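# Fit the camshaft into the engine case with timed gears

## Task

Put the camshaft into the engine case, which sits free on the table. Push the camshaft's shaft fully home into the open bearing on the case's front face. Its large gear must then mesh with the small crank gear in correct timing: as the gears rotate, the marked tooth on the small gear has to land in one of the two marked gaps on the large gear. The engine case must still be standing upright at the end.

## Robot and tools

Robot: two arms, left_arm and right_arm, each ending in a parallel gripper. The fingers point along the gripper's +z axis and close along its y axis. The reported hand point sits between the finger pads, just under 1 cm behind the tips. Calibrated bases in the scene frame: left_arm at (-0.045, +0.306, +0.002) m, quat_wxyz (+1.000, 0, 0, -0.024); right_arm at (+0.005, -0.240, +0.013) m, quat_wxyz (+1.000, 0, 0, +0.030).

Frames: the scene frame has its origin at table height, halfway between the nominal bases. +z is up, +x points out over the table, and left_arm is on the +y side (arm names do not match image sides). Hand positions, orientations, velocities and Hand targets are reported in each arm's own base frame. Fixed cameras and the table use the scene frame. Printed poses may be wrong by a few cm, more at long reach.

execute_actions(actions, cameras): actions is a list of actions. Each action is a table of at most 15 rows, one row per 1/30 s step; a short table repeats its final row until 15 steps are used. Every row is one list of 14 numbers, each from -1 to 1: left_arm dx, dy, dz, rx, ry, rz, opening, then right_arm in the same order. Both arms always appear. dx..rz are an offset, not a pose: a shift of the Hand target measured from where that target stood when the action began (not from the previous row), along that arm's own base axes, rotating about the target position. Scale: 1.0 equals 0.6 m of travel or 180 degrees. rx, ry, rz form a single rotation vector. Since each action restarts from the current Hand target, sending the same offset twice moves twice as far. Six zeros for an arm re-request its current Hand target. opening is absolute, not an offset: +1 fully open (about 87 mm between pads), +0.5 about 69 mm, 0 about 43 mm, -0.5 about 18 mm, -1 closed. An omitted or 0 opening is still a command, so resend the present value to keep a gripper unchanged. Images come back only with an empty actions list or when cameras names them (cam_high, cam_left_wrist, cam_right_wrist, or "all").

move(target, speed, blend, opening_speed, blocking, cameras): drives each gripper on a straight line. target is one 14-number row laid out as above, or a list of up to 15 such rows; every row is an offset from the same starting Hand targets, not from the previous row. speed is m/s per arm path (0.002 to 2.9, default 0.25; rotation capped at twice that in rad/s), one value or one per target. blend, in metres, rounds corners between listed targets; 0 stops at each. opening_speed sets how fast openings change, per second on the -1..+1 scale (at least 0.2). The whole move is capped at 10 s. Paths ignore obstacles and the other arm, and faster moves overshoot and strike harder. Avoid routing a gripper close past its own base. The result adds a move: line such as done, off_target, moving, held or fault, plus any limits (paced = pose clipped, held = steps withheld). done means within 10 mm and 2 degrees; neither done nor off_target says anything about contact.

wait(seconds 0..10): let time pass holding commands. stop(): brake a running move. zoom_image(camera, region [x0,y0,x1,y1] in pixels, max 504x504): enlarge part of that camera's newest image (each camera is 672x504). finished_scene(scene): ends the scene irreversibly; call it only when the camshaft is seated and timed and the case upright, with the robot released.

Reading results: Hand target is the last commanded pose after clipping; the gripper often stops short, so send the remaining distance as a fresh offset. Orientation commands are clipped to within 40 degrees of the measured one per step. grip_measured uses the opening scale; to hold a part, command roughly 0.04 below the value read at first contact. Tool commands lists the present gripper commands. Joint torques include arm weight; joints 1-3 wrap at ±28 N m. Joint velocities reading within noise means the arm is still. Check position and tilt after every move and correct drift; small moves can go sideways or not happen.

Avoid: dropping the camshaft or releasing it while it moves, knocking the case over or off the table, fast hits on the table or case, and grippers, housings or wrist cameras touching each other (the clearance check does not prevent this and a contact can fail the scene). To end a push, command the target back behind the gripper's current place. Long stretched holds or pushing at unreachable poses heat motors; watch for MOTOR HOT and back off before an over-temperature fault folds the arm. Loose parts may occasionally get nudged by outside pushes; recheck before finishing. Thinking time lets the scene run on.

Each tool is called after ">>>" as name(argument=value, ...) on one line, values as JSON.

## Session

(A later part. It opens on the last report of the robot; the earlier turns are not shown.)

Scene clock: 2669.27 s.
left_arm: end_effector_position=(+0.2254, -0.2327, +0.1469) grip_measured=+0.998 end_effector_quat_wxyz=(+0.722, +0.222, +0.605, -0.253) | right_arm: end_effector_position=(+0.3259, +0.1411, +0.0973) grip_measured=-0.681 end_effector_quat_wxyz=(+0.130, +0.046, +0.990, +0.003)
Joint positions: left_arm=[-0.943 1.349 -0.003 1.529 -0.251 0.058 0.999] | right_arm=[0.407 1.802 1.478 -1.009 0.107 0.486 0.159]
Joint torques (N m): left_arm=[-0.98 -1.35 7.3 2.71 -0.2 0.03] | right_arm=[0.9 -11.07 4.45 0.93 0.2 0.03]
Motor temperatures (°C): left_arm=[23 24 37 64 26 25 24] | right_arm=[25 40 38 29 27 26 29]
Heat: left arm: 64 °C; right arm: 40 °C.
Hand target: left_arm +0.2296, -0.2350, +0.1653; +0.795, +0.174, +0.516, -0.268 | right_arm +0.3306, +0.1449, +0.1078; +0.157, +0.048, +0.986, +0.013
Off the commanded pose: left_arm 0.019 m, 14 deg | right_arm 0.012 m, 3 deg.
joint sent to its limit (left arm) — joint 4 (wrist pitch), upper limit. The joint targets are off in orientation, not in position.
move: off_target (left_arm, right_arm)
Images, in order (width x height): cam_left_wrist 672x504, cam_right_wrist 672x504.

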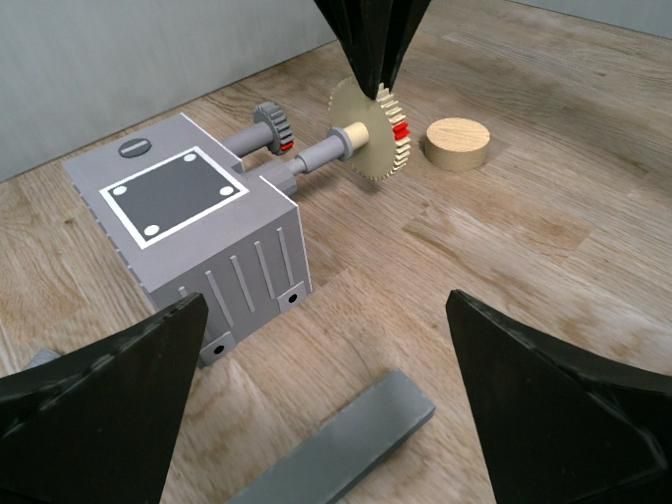

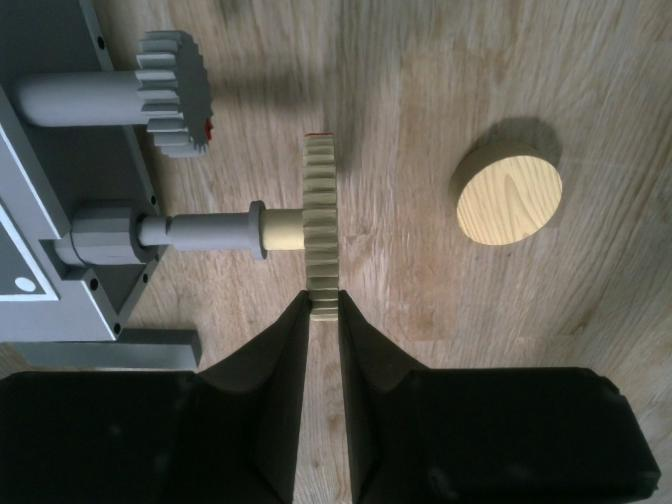

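>>> move(target=[[0,0,0,0,0,0,1,-0.009,-0.002,-0.002,-0.0053,-0.0665,-0.0013,-0.8]], speed=0.04, cameras=["cam_left_wrist","cam_right_wrist"])

>>> zoom_image(camera="cam_left_wrist", region=[220, 60, 420, 230])

Scene clock: 2684.43 s.
left_arm: end_effector_position=(+0.2254, -0.2327, +0.1469) grip_measured=+0.998 end_effector_quat_wxyz=(+0.722, +0.222, +0.605, -0.253) | right_arm: end_effector_position=(+0.3186, +0.1394, +0.0960) grip_measured=-0.681 end_effector_quat_wxyz=(+0.231, +0.042, +0.972, -0.002)
Joint positions: left_arm=[-0.943 1.349 -0.003 1.529 -0.251 0.058 0.999] | right_arm=[0.468 1.614 1.223 -0.769 0.224 0.508 0.159]
Joint torques (N m): left_arm=[-0.98 -1.33 7.3 2.71 -0.2 0.03] | right_arm=[0.9 -9.29 4.63 1.26 0.31 0.03]
Motor temperatures (°C): left_arm=[23 24 37 64 26 25 24] | right_arm=[25 41 37 30 27 26 29]
Heat: left arm: 64 °C; right arm: 41 °C.
Hand target: left_arm +0.2296, -0.2350, +0.1653; +0.795, +0.174, +0.516, -0.268 | right_arm +0.3251, +0.1437, +0.1067; +0.259, +0.047, +0.965, +0.010
Off the commanded pose: left_arm 0.019 m, 14 deg | right_arm 0.013 m, 4 deg.
joint sent to its limit (left arm) — joint 4 (wrist pitch), upper limit. The joint targets are off in orientation, not in position.
move: off_target (left_arm, right_arm)
Images, in order (width x height): cam_left_wrist 672x504, cam_right_wrist 672x504.

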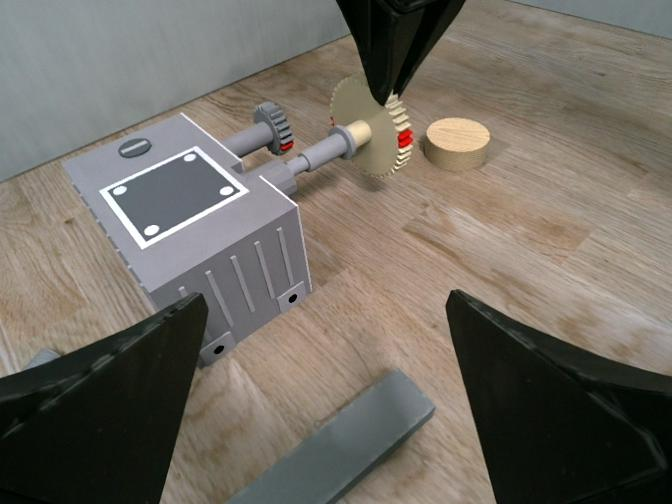

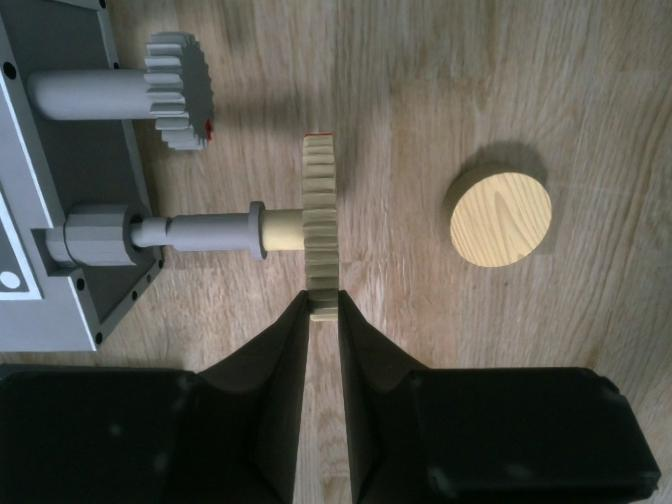

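Scaled by 2.520 from the camera's 672x504 image, which has a finer 960x720 frame.

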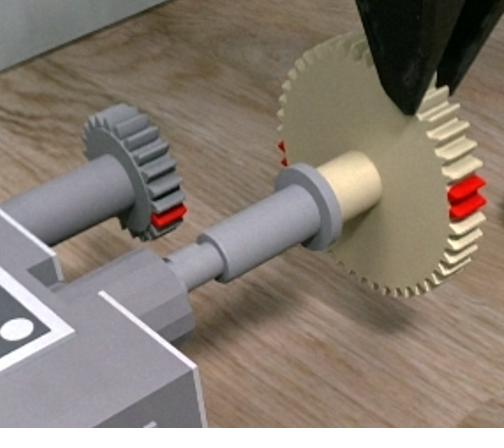

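>>> move(target=[0.159,0.138,-0.0255,0.1294,0.099,-0.1671,1,0,0,0,0,0,0,-0.8], speed=0.2, cameras=["all"])

Scene clock: 2768.27 s.
left_arm: end_effector_position=(+0.3222, -0.1507, +0.1398) grip_measured=+0.998 end_effector_quat_wxyz=(+0.553, +0.397, +0.626, -0.380) | right_arm: end_effector_position=(+0.3186, +0.1394, +0.0960) grip_measured=-0.681 end_effector_quat_wxyz=(+0.231, +0.042, +0.972, -0.002)
Joint positions: left_arm=[0.026 1.452 0.535 0.653 1.181 0.207 0.999] | right_arm=[0.468 1.614 1.223 -0.769 0.225 0.508 0.159]
Joint torques (N m): left_arm=[-0.39 -4.83 9.43 1.67 0.47 0.08] | right_arm=[0.91 -9.29 4.63 1.28 0.32 0.03]
Motor temperatures (°C): left_arm=[23 24 37 63 26 25 24] | right_arm=[25 40 36 32 27 26 29]
Heat: left arm: 63 °C; right arm: 40 °C.
Hand target: left_arm +0.3250, -0.1522, +0.1500; +0.560, +0.412, +0.611, -0.378 | right_arm +0.3250, +0.1436, +0.1066; +0.259, +0.047, +0.965, +0.010
Off the commanded pose: left_arm 0.011 m, 3 deg | right_arm 0.013 m, 4 deg.
move: off_target (left_arm, right_arm)

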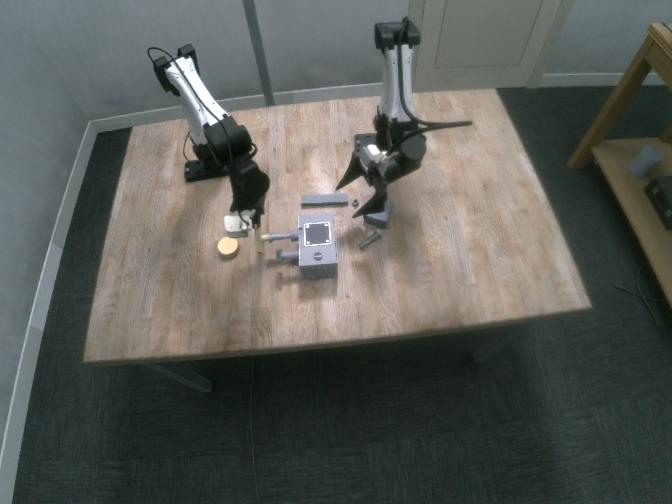

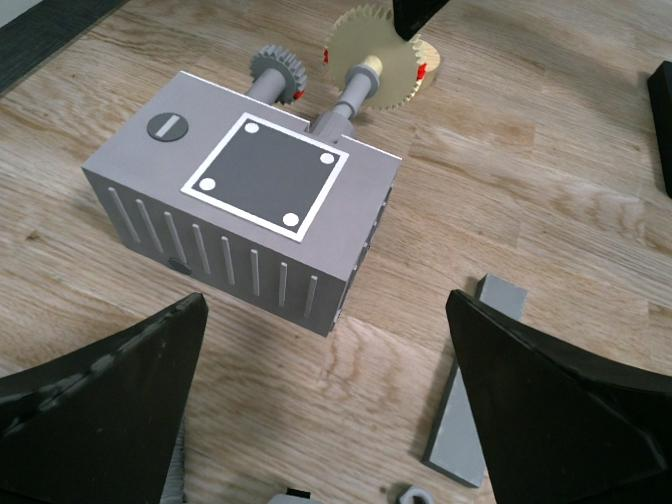

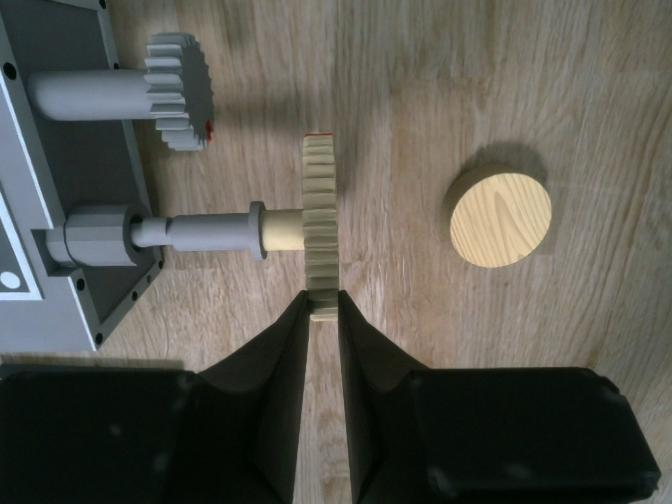

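>>> zoom_image(camera="cam_left_wrist", region=[230, 0, 470, 150])

Scaled by 2.100 from the camera's 672x504 image, which has a finer 960x720 frame.

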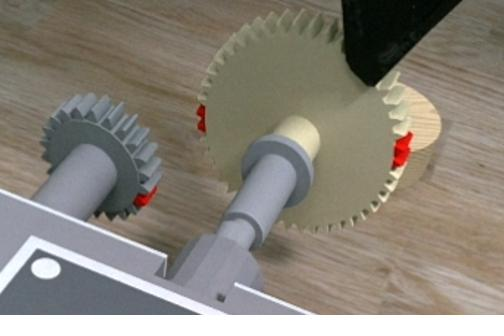

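>>> zoom_image(camera="cam_left_wrist", region=[235, 35, 325, 110])

>>> zoom_image(camera="cam_left_wrist", region=[310, 0, 440, 130])

Scaled by 5.600 from the camera's 672x504 image, which has a finer 960x720 frame.

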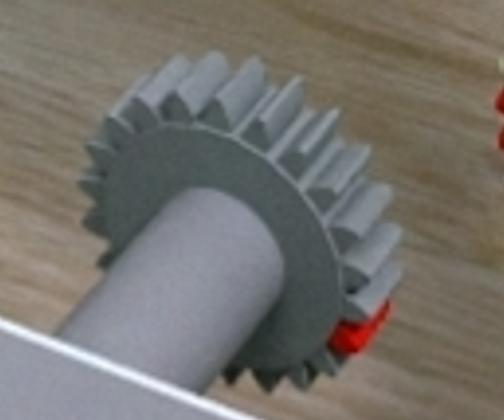

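Scaled by 3.877 from the camera's 672x504 image, which has a finer 960x720 frame.

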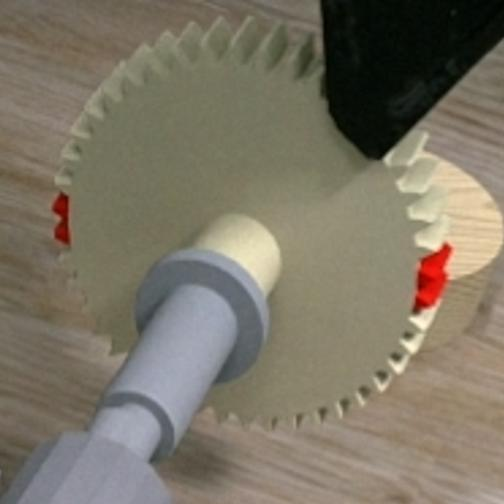

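>>> move(target=[0,0,0,0,0,0,1,-0.0045,0,-0.004,-0.0024,-0.0306,-0.0006,-0.8], speed=0.04, cameras=["cam_left_wrist","cam_right_wrist"])

>>> zoom_image(camera="cam_left_wrist", region=[235, 0, 445, 150])

Scene clock: 2847.37 s.
left_arm: end_effector_position=(+0.3221, -0.1507, +0.1394) grip_measured=+0.998 end_effector_quat_wxyz=(+0.553, +0.397, +0.626, -0.380) | right_arm: end_effector_position=(+0.3154, +0.1392, +0.0932) grip_measured=-0.681 end_effector_quat_wxyz=(+0.276, +0.040, +0.960, -0.004)
Joint positions: left_arm=[0.026 1.452 0.535 0.65 1.181 0.209 0.999] | right_arm=[0.502 1.538 1.106 -0.651 0.285 0.514 0.159]
Joint torques (N m): left_arm=[-0.4 -4.88 9.47 1.67 0.47 0.08] | right_arm=[0.88 -8.53 4.68 1.41 0.36 0.03]
Motor temperatures (°C): left_arm=[23 26 39 52 26 25 24] | right_arm=[25 40 36 33 27 26 29]
Heat: left arm: 52 °C; right arm: 40 °C.
Hand target: left_arm +0.3250, -0.1522, +0.1500; +0.560, +0.412, +0.611, -0.378 | right_arm +0.3224, +0.1436, +0.1041; +0.305, +0.046, +0.951, +0.008
Off the commanded pose: left_arm 0.011 m, 3 deg | right_arm 0.014 m, 4 deg.
move: off_target (left_arm, right_arm)
Images, in order (width x height): cam_left_wrist 672x504, cam_right_wrist 672x504.

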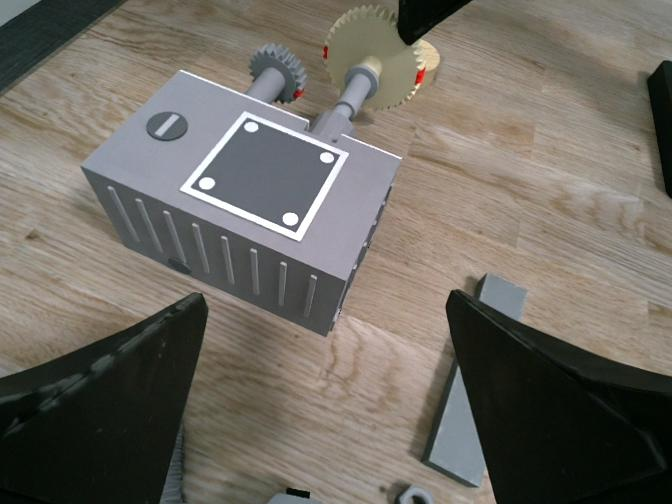

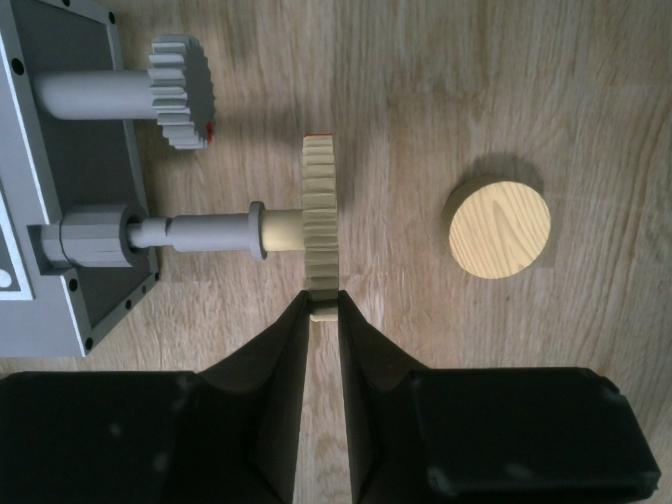

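Scaled by 2.400 from the camera's 672x504 image, which has a finer 960x720 frame.

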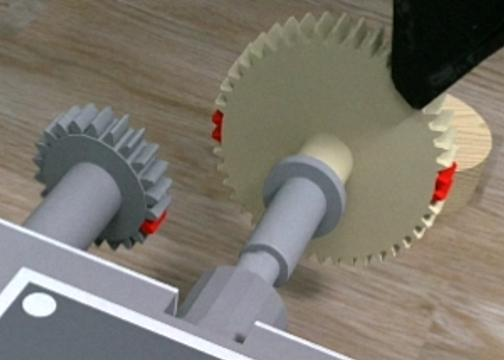

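>>> zoom_image(camera="cam_left_wrist", region=[305, 55, 405, 145])

>>> zoom_image(camera="cam_right_wrist", region=[40, 180, 180, 290])

Scaled by 5.040 from the camera's 672x504 image, which has a finer 960x720 frame.

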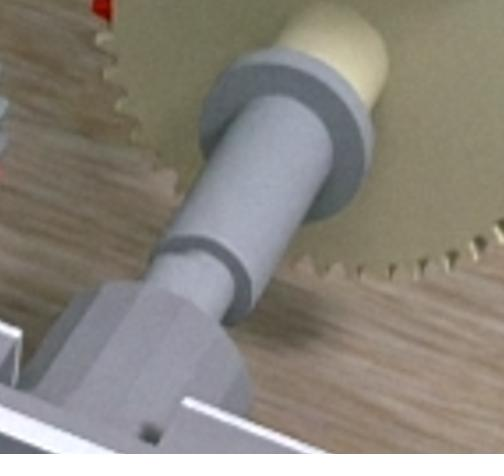

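Scaled by 3.600 from the camera's 672x504 image, which has a finer 960x720 frame.

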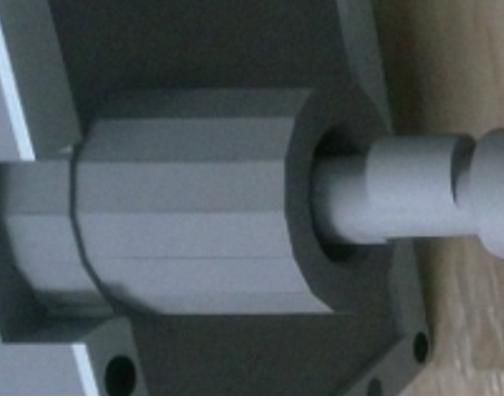

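>>> move(target=[0,0,0,0,0,0,1,0.0005,0.008,0.000,0.0035,0,0.008,-0.8], speed=0.03, cameras=["cam_right_wrist"])

>>> zoom_image(camera="cam_right_wrist", region=[40, 160, 200, 290])

>>> move(target=[0,0,0,0,0,0,1,0.0005,0.008,0.000,0.00,0,0.00,-0.8], speed=0.03, cameras=["cam_left_wrist","cam_right_wrist"])

>>> zoom_image(camera="cam_right_wrist", region=[40, 160, 200, 290])

>>> zoom_image(camera="cam_left_wrist", region=[235, 0, 445, 150])

Scene clock: 2883.73 s.
left_arm: end_effector_position=(+0.3221, -0.1507, +0.1394) grip_measured=+0.998 end_effector_quat_wxyz=(+0.553, +0.397, +0.626, -0.380) | right_arm: end_effector_position=(+0.3169, +0.1418, +0.0941) grip_measured=-0.681 end_effector_quat_wxyz=(+0.280, +0.038, +0.959, +0.000)
Joint positions: left_arm=[0.026 1.452 0.535 0.65 1.181 0.209 0.999] | right_arm=[0.506 1.538 1.106 -0.64 0.284 0.512 0.159]
Joint torques (N m): left_arm=[-0.39 -4.88 9.48 1.67 0.47 0.08] | right_arm=[0.85 -8.39 4.67 1.44 0.17 -0.08]
Heat: left arm: 50 °C; right arm: 40 °C.
Hand target: left_arm +0.3250, -0.1522, +0.1500; +0.560, +0.412, +0.611, -0.378 | right_arm +0.3227, +0.1485, +0.1041; +0.305, +0.036, +0.952, +0.017
Off the commanded pose: left_arm 0.011 m, 3 deg | right_arm 0.013 m, 4 deg.
move: off_target (left_arm, right_arm)
Images, in order (width x height): cam_right_wrist 672x504.

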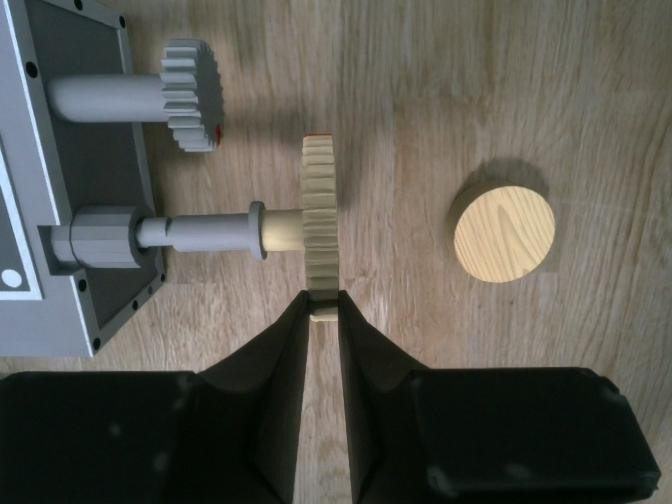

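Scaled by 3.150 from the camera's 672x504 image, which has a finer 960x720 frame.

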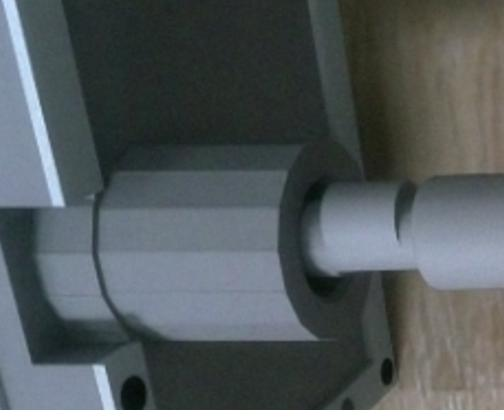

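Scene clock: 2884.43 s.
left_arm: end_effector_position=(+0.3221, -0.1507, +0.1394) grip_measured=+0.998 end_effector_quat_wxyz=(+0.553, +0.397, +0.626, -0.380) | right_arm: end_effector_position=(+0.3151, +0.1458, +0.0941) grip_measured=-0.681 end_effector_quat_wxyz=(+0.280, +0.032, +0.959, +0.001)
Joint positions: left_arm=[0.026 1.452 0.535 0.65 1.181 0.209 0.999] | right_arm=[0.518 1.538 1.106 -0.64 0.284 0.512 0.159]
Joint torques (N m): left_arm=[-0.4 -4.89 9.47 1.66 0.47 0.08] | right_arm=[0.92 -7.43 5.44 1.41 0.25 0.03]
Heat: left arm: 50 °C; right arm: 40 °C.
Hand target: left_arm +0.3250, -0.1522, +0.1500; +0.560, +0.412, +0.611, -0.378 | right_arm +0.3230, +0.1532, +0.1041; +0.305, +0.036, +0.952, +0.017
Off the commanded pose: left_arm 0.011 m, 3 deg | right_arm 0.015 m, 4 deg.
move: off_target (left_arm, right_arm)
Images, in order (width x height): cam_left_wrist 672x504, cam_right_wrist 672x504.

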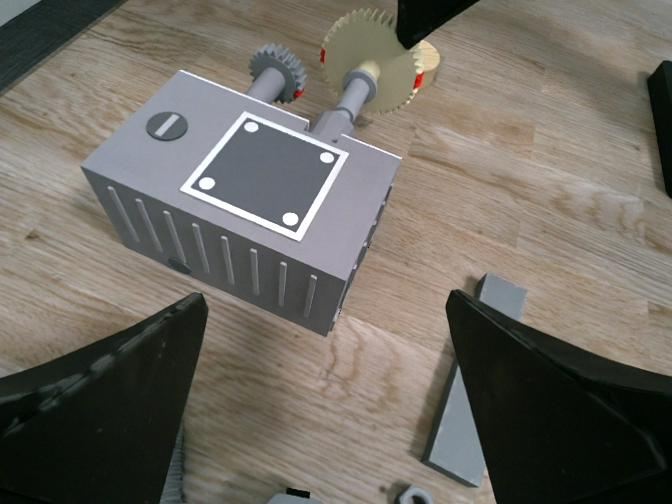

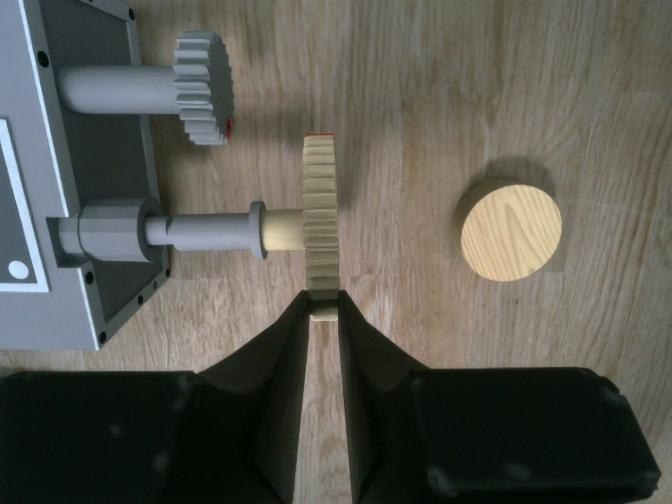

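Scaled by 3.150 from the camera's 672x504 image, which has a finer 960x720 frame.

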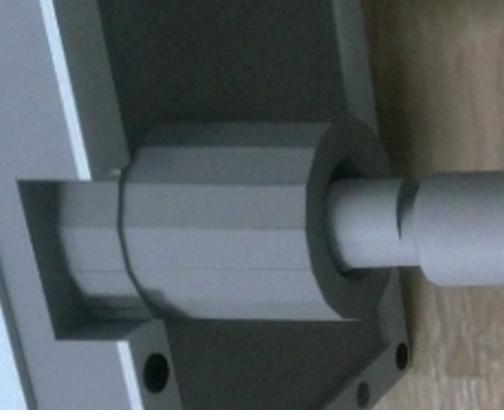

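Scaled by 2.400 from the camera's 672x504 image, which has a finer 960x720 frame.

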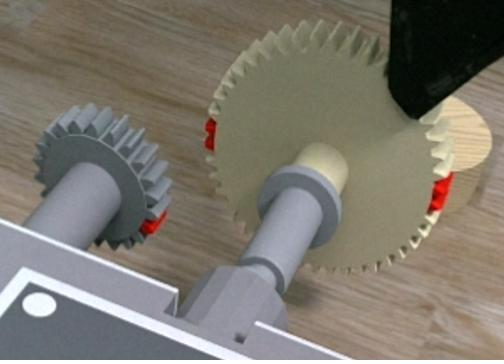

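>>> move(target=[0,0,0,0,0,0,1,0.004,0.004,0.000,0.00,0,0.00,-0.8], speed=0.03, cameras=["cam_left_wrist","cam_right_wrist"])

>>> zoom_image(camera="cam_right_wrist", region=[40, 160, 200, 290])

>>> zoom_image(camera="cam_left_wrist", region=[305, 55, 405, 145])

Scene clock: 2892.17 s.
left_arm: end_effector_position=(+0.3221, -0.1507, +0.1394) grip_measured=+0.998 end_effector_quat_wxyz=(+0.553, +0.397, +0.626, -0.380) | right_arm: end_effector_position=(+0.3147, +0.1467, +0.0941) grip_measured=-0.681 end_effector_quat_wxyz=(+0.280, +0.031, +0.959, +0.002)
Joint positions: left_arm=[0.026 1.452 0.535 0.65 1.181 0.209 0.999] | right_arm=[0.521 1.538 1.106 -0.64 0.284 0.514 0.159]
Joint torques (N m): left_arm=[-0.42 -4.88 9.46 1.67 0.47 0.08] | right_arm=[0.99 -6.34 6.31 1.41 0.28 0.03]
Heat: left arm: 49 °C; right arm: 39 °C.
Hand target: left_arm +0.3250, -0.1522, +0.1500; +0.560, +0.412, +0.611, -0.378 | right_arm +0.3254, +0.1556, +0.1041; +0.305, +0.036, +0.952, +0.017
Off the commanded pose: left_arm 0.011 m, 3 deg | right_arm 0.017 m, 3 deg.
move: off_target (left_arm, right_arm)
Images, in order (width x height): cam_left_wrist 672x504, cam_right_wrist 672x504.

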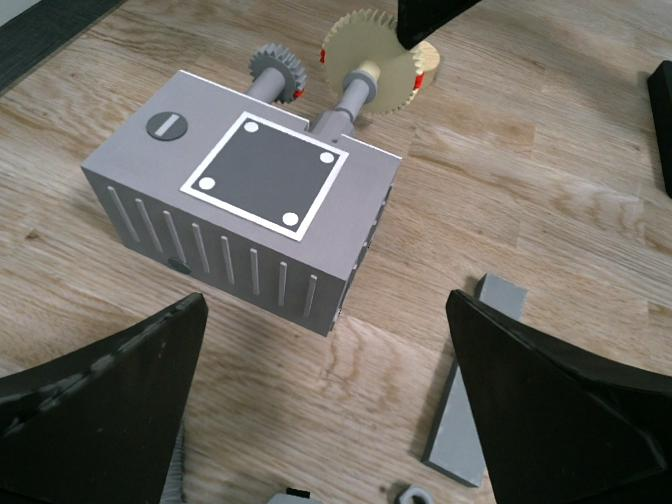

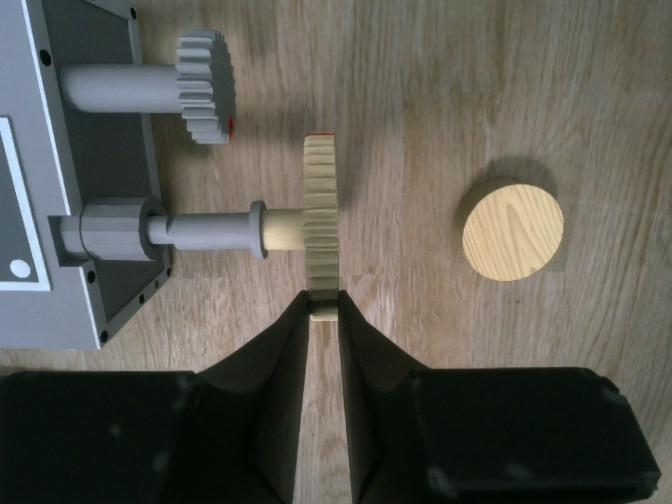

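Scaled by 3.150 from the camera's 672x504 image, which has a finer 960x720 frame.

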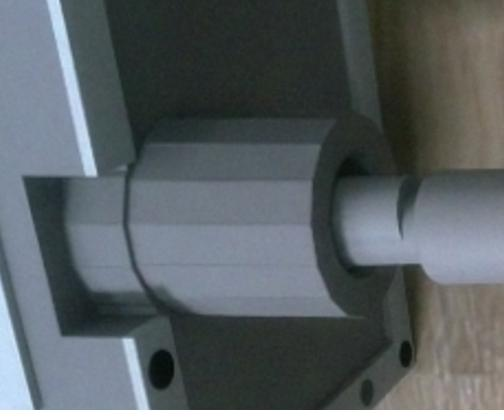

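Scaled by 5.040 from the camera's 672x504 image, which has a finer 960x720 frame.

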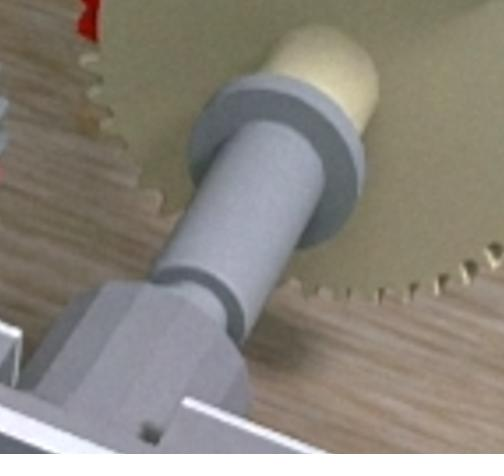

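>>> move(target=[0,0,0,0,0,0,1,0.006,0.000,0.000,0.00,0,0.00,-0.8], speed=0.03, cameras=["cam_right_wrist"])

>>> zoom_image(camera="cam_right_wrist", region=[40, 160, 200, 290])

>>> move(target=[0,0,0,0,0,0,1,0.006,0.000,0.000,0.00,0,0.00,-0.8], speed=0.03, cameras=["cam_right_wrist"])

>>> zoom_image(camera="cam_right_wrist", region=[40, 160, 200, 290])

Scene clock: 2907.60 s.
left_arm: end_effector_position=(+0.3221, -0.1507, +0.1394) grip_measured=+0.998 end_effector_quat_wxyz=(+0.553, +0.397, +0.626, -0.380) | right_arm: end_effector_position=(+0.3147, +0.1467, +0.0941) grip_measured=-0.681 end_effector_quat_wxyz=(+0.280, +0.031, +0.959, +0.002)
Joint positions: left_arm=[0.026 1.452 0.535 0.65 1.181 0.209 0.999] | right_arm=[0.521 1.538 1.106 -0.64 0.284 0.514 0.159]
Joint torques (N m): left_arm=[-0.4 -4.88 9.47 1.67 0.47 0.08] | right_arm=[0.44 -5.35 7.08 1.43 0.24 -0.02]
Heat: left arm: 48 °C; right arm: 38 °C.
Hand target: left_arm +0.3250, -0.1522, +0.1500; +0.560, +0.412, +0.611, -0.378 | right_arm +0.3289, +0.1556, +0.1041; +0.305, +0.036, +0.952, +0.017
Off the commanded pose: left_arm 0.011 m, 3 deg | right_arm 0.020 m, 3 deg.
move: off_target (left_arm, right_arm)
Images, in order (width x height): cam_right_wrist 672x504.

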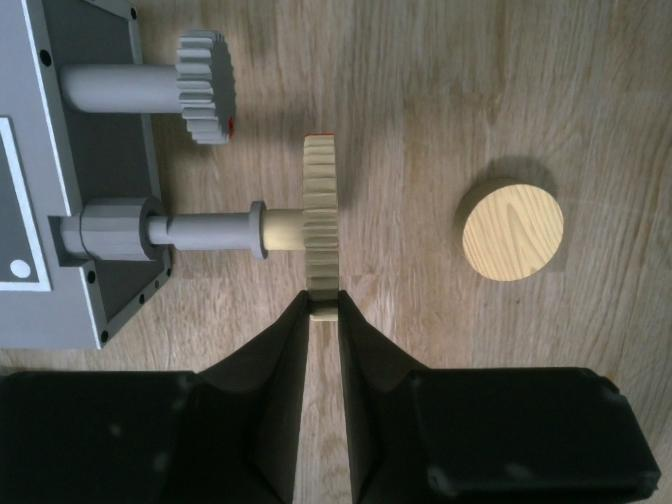

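Scaled by 3.150 from the camera's 672x504 image, which has a finer 960x720 frame.

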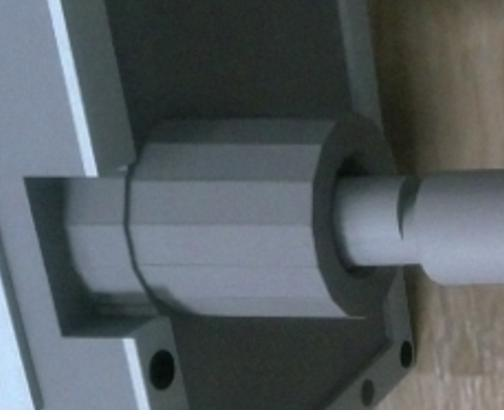

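Scene clock: 2908.33 s.
left_arm: end_effector_position=(+0.3221, -0.1507, +0.1394) grip_measured=+0.998 end_effector_quat_wxyz=(+0.553, +0.397, +0.626, -0.380) | right_arm: end_effector_position=(+0.3161, +0.1475, +0.0908) grip_measured=-0.681 end_effector_quat_wxyz=(+0.279, +0.031, +0.960, +0.001)
Joint positions: left_arm=[0.026 1.452 0.535 0.65 1.181 0.209 0.999] | right_arm=[0.521 1.55 1.106 -0.632 0.284 0.514 0.159]
Joint torques (N m): left_arm=[-0.39 -4.89 9.47 1.66 0.47 0.08] | right_arm=[-0.12 -5.6 7.86 1.37 0.21 -0.07]
Heat: left arm: 48 °C; right arm: 38 °C.
Hand target: left_arm +0.3250, -0.1522, +0.1500; +0.560, +0.412, +0.611, -0.378 | right_arm +0.3326, +0.1556, +0.1041; +0.305, +0.036, +0.952, +0.017
Off the commanded pose: left_arm 0.011 m, 3 deg | right_arm 0.023 m, 4 deg.
move: off_target (left_arm, right_arm)
Images, in order (width x height): cam_right_wrist 672x504.

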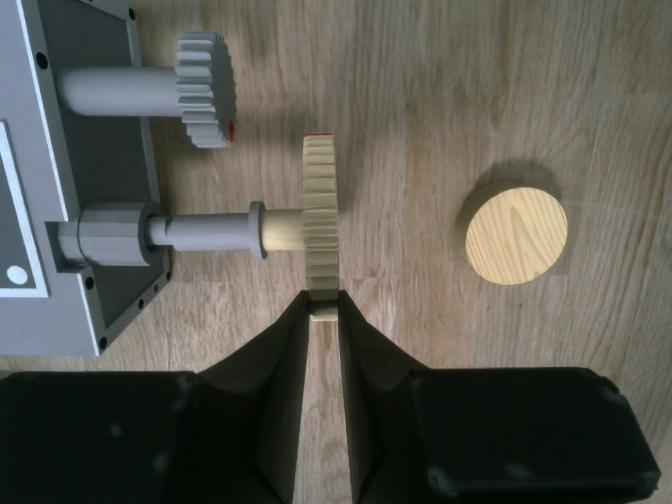

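Scaled by 3.150 from the camera's 672x504 image, which has a finer 960x720 frame.

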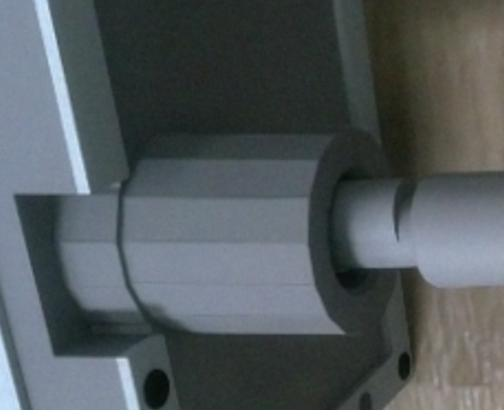

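>>> execute_actions(actions=[], cameras=["cam_left_wrist"])

>>> zoom_image(camera="cam_left_wrist", region=[305, 55, 405, 145])

Scene clock: 2913.23 s.
left_arm: end_effector_position=(+0.3221, -0.1507, +0.1394) grip_measured=+0.998 end_effector_quat_wxyz=(+0.553, +0.397, +0.626, -0.380) | right_arm: end_effector_position=(+0.3161, +0.1475, +0.0908) grip_measured=-0.681 end_effector_quat_wxyz=(+0.279, +0.031, +0.960, +0.001)
Joint positions: left_arm=[0.026 1.452 0.535 0.65 1.181 0.209 0.999] | right_arm=[0.521 1.55 1.106 -0.632 0.284 0.514 0.159]
Joint velocities: within noise
Joint torques (N m): left_arm=[-0.4 -4.89 9.46 1.67 0.47 0.08] | right_arm=[-0.1 -5.56 7.87 1.37 0.21 -0.07]
Motor temperatures (°C): left_arm=[23 26 40 48 26 25 24] | right_arm=[25 38 36 35 27 26 29]
Heat: left arm: 48 °C; right arm: 38 °C.
Hand target: left_arm +0.3250, -0.1522, +0.1500; +0.560, +0.412, +0.611, -0.378 | right_arm +0.3326, +0.1556, +0.1041; +0.305, +0.036, +0.952, +0.017
Tool commands: left_gripper/opening=+1.0 right_gripper/opening=-0.8
Off the commanded pose: left_arm 0.011 m, 3 deg | right_arm 0.023 m, 4 deg.
Images, in order (width x height): cam_left_wrist 672x504.

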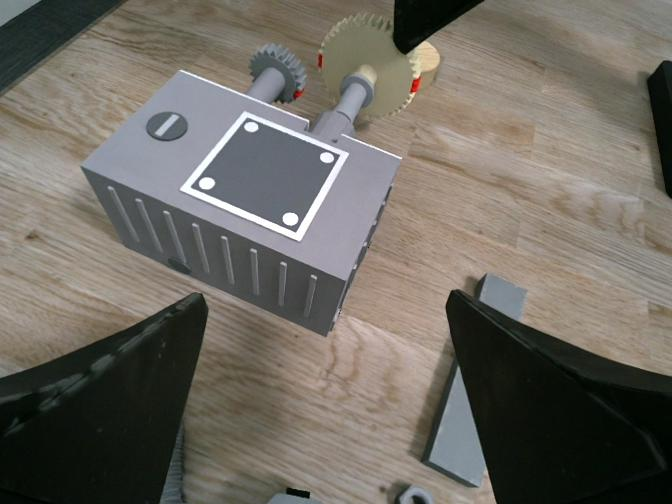

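Scaled by 5.040 from the camera's 672x504 image, which has a finer 960x720 frame.

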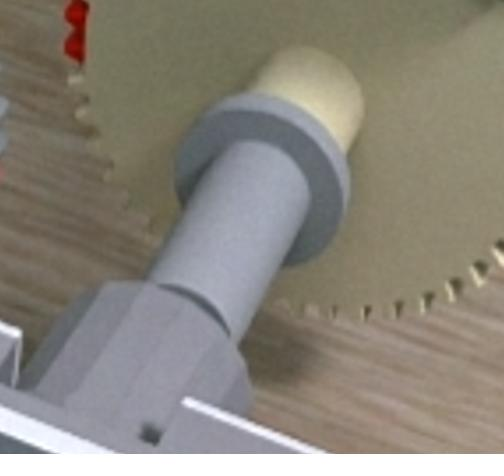

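>>> move(target=[0,0,0,0,0,0,1,-0.002,0.000,0.006,0.00,0,0.00,-0.8], speed=0.03, cameras=["cam_left_wrist","cam_right_wrist"])

>>> zoom_image(camera="cam_right_wrist", region=[40, 160, 200, 290])

>>> zoom_image(camera="cam_left_wrist", region=[305, 55, 405, 145])

Scene clock: 2933.30 s.
left_arm: end_effector_position=(+0.3221, -0.1507, +0.1394) grip_measured=+0.998 end_effector_quat_wxyz=(+0.553, +0.397, +0.626, -0.380) | right_arm: end_effector_position=(+0.3161, +0.1475, +0.0908) grip_measured=-0.681 end_effector_quat_wxyz=(+0.279, +0.031, +0.960, +0.001)
Joint positions: left_arm=[0.026 1.452 0.535 0.65 1.181 0.209 0.999] | right_arm=[0.521 1.55 1.106 -0.632 0.284 0.514 0.159]
Joint torques (N m): left_arm=[-0.39 -4.88 9.47 1.66 0.47 0.08] | right_arm=[0.05 -6.13 8.49 1.24 0.22 -0.06]
Heat: left arm: 47 °C; right arm: 37 °C.
Hand target: left_arm +0.3250, -0.1522, +0.1500; +0.560, +0.412, +0.611, -0.378 | right_arm +0.3314, +0.1556, +0.1077; +0.305, +0.036, +0.952, +0.017
Off the commanded pose: left_arm 0.011 m, 3 deg | right_arm 0.024 m, 4 deg.
move: off_target (left_arm, right_arm)
Images, in order (width x height): cam_left_wrist 672x504, cam_right_wrist 672x504.

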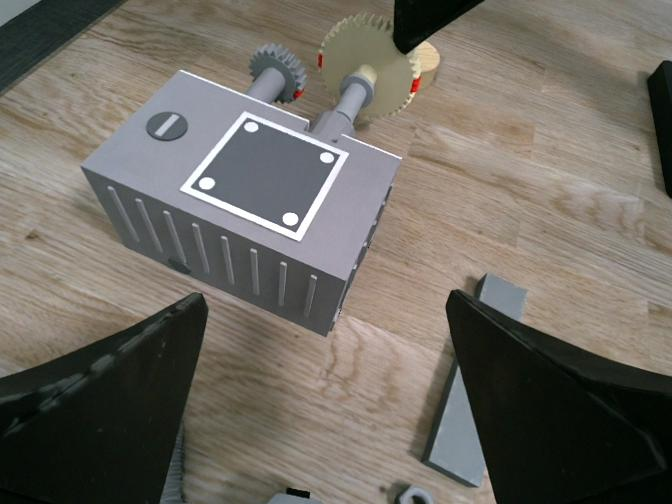

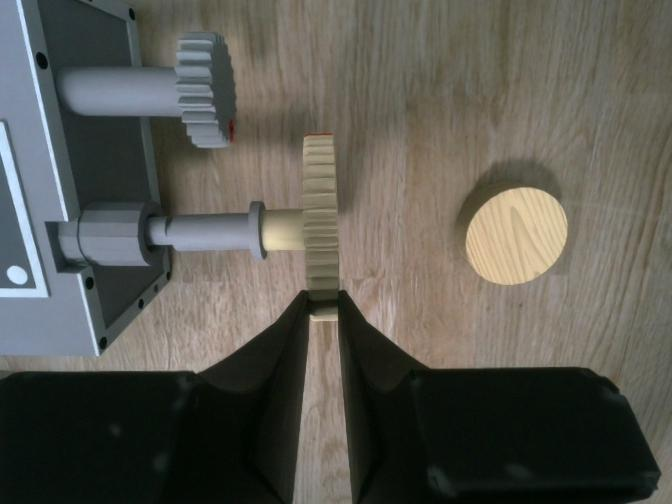

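Scaled by 3.150 from the camera's 672x504 image, which has a finer 960x720 frame.

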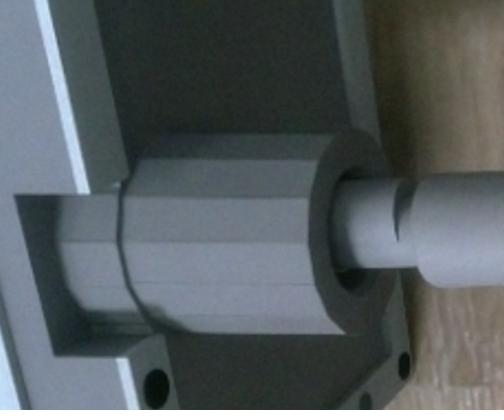

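Scaled by 5.040 from the camera's 672x504 image, which has a finer 960x720 frame.

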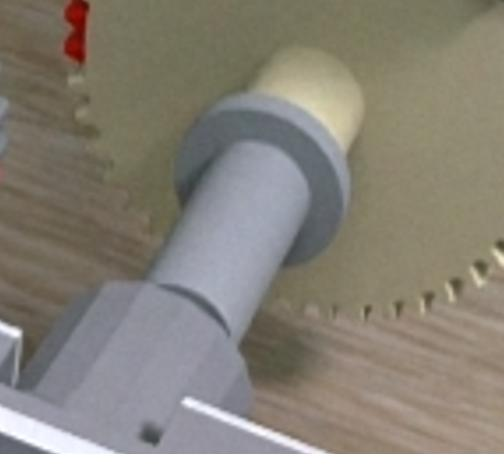

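>>> move(target=[0,0,0,0,0,0,1,0,0.000,0.003,0.00,0,0.00,-0.8], speed=0.02, cameras=[])

>>> move(target=[0,0,0,0,0,0,1,0,0.000,0.003,0.00,0,0.00,-0.8], speed=0.02, cameras=["cam_left_wrist","cam_right_wrist"])

>>> zoom_image(camera="cam_right_wrist", region=[40, 160, 200, 290])

>>> zoom_image(camera="cam_left_wrist", region=[305, 55, 405, 145])

Scene clock: 2938.77 s.
left_arm: end_effector_position=(+0.3221, -0.1507, +0.1394) grip_measured=+0.998 end_effector_quat_wxyz=(+0.553, +0.397, +0.626, -0.380) | right_arm: end_effector_position=(+0.3175, +0.1483, +0.0932) grip_measured=-0.681 end_effector_quat_wxyz=(+0.281, +0.032, +0.959, +0.002)
Joint positions: left_arm=[0.026 1.452 0.535 0.65 1.181 0.209 0.999] | right_arm=[0.521 1.55 1.114 -0.635 0.284 0.514 0.159]
Joint torques (N m): left_arm=[-0.4 -4.89 9.47 1.66 0.47 0.08] | right_arm=[0.05 -6.2 8.38 1.21 0.22 -0.05]
Heat: left arm: 47 °C; right arm: 38 °C.
Hand target: left_arm +0.3250, -0.1522, +0.1500; +0.560, +0.412, +0.611, -0.378 | right_arm +0.3313, +0.1556, +0.1095; +0.305, +0.036, +0.952, +0.017
Off the commanded pose: left_arm 0.011 m, 3 deg | right_arm 0.023 m, 3 deg.
move: off_target (left_arm, right_arm)
No camera images: "cameras" was empty.

Scene clock: 2939.53 s.
left_arm: end_effector_position=(+0.3221, -0.1507, +0.1394) grip_measured=+0.998 end_effector_quat_wxyz=(+0.553, +0.397, +0.626, -0.380) | right_arm: end_effector_position=(+0.3172, +0.1482, +0.0943) grip_measured=-0.681 end_effector_quat_wxyz=(+0.280, +0.031, +0.960, +0.002)
Joint positions: left_arm=[0.026 1.452 0.535 0.65 1.181 0.209 0.999] | right_arm=[0.521 1.55 1.12 -0.643 0.284 0.514 0.159]
Joint torques (N m): left_arm=[-0.4 -4.89 9.47 1.66 0.47 0.08] | right_arm=[0.06 -6.32 8.43 1.21 0.22 -0.06]
Heat: left arm: 47 °C; right arm: 38 °C.
Hand target: left_arm +0.3250, -0.1522, +0.1500; +0.560, +0.412, +0.611, -0.378 | right_arm +0.3314, +0.1556, +0.1114; +0.305, +0.036, +0.951, +0.017
Off the commanded pose: left_arm 0.011 m, 3 deg | right_arm 0.023 m, 4 deg.
move: off_target (left_arm, right_arm)
Images, in order (width x height): cam_left_wrist 672x504, cam_right_wrist 672x504.

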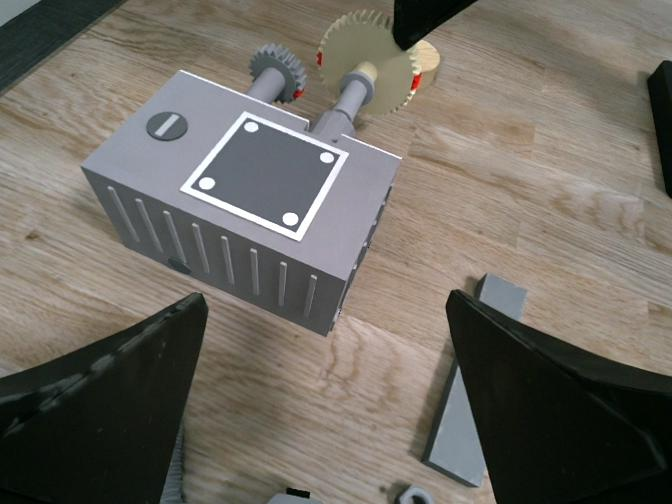

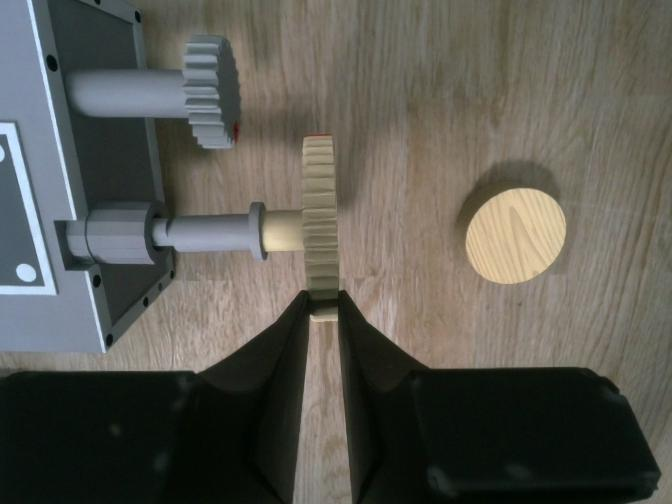

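Scaled by 3.150 from the camera's 672x504 image, which has a finer 960x720 frame.

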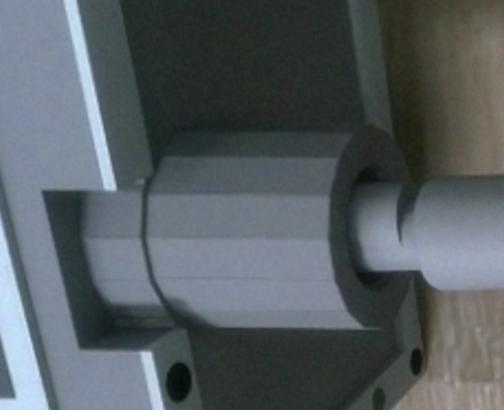

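Scaled by 5.040 from the camera's 672x504 image, which has a finer 960x720 frame.

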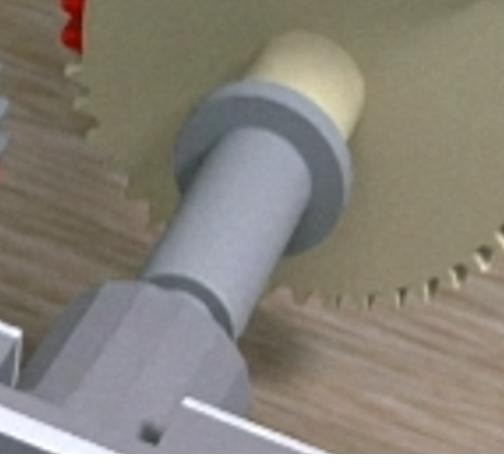

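>>> move(target=[0,0,0,0,0,0,1,0.008,0.004,0.000,0.00,0,0.00,-0.8], speed=0.02, cameras=["cam_left_wrist","cam_right_wrist"])

>>> zoom_image(camera="cam_right_wrist", region=[40, 160, 200, 290])

>>> zoom_image(camera="cam_left_wrist", region=[305, 55, 405, 145])

Scene clock: 2950.47 s.
left_arm: end_effector_position=(+0.3221, -0.1507, +0.1394) grip_measured=+0.998 end_effector_quat_wxyz=(+0.553, +0.397, +0.626, -0.380) | right_arm: end_effector_position=(+0.3193, +0.1493, +0.0948) grip_measured=-0.681 end_effector_quat_wxyz=(+0.277, +0.030, +0.960, +0.000)
Joint positions: left_arm=[0.026 1.452 0.535 0.65 1.181 0.209 0.999] | right_arm=[0.521 1.564 1.138 -0.653 0.284 0.512 0.159]
Joint torques (N m): left_arm=[-0.4 -4.88 9.48 1.67 0.47 0.08] | right_arm=[0.05 -5.98 8.43 1.29 0.22 -0.04]
Heat: left arm: 46 °C; right arm: 40 °C.
Hand target: left_arm +0.3250, -0.1522, +0.1500; +0.560, +0.412, +0.611, -0.378 | right_arm +0.3362, +0.1580, +0.1114; +0.305, +0.036, +0.951, +0.017
Off the commanded pose: left_arm 0.011 m, 3 deg | right_arm 0.025 m, 4 deg.
move: off_target (left_arm, right_arm)
Images, in order (width x height): cam_left_wrist 672x504, cam_right_wrist 672x504.

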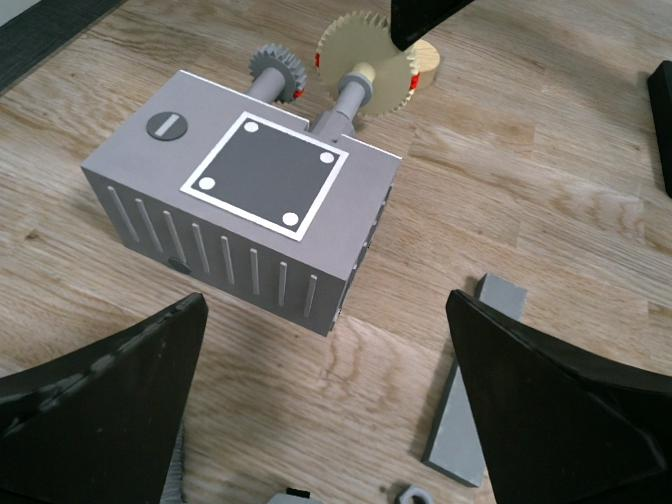

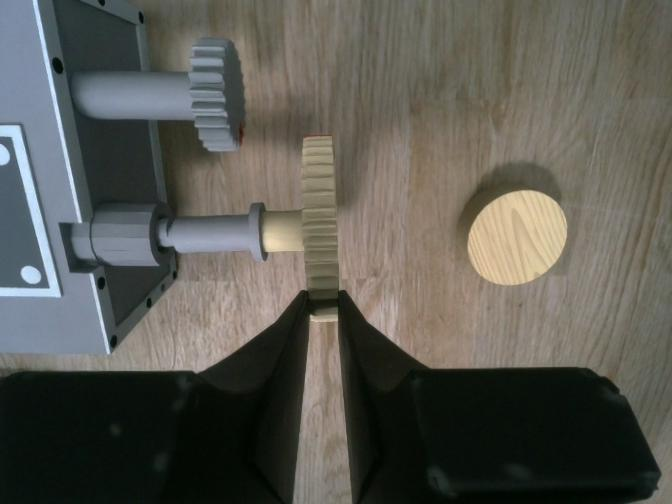

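Scaled by 3.150 from the camera's 672x504 image, which has a finer 960x720 frame.

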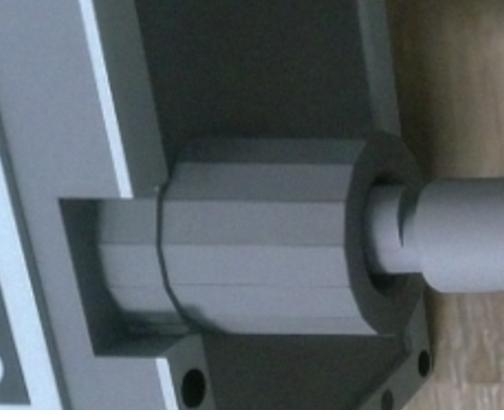

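Scaled by 5.040 from the camera's 672x504 image, which has a finer 960x720 frame.

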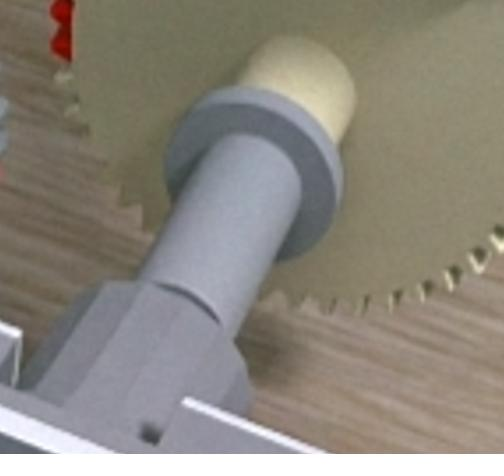

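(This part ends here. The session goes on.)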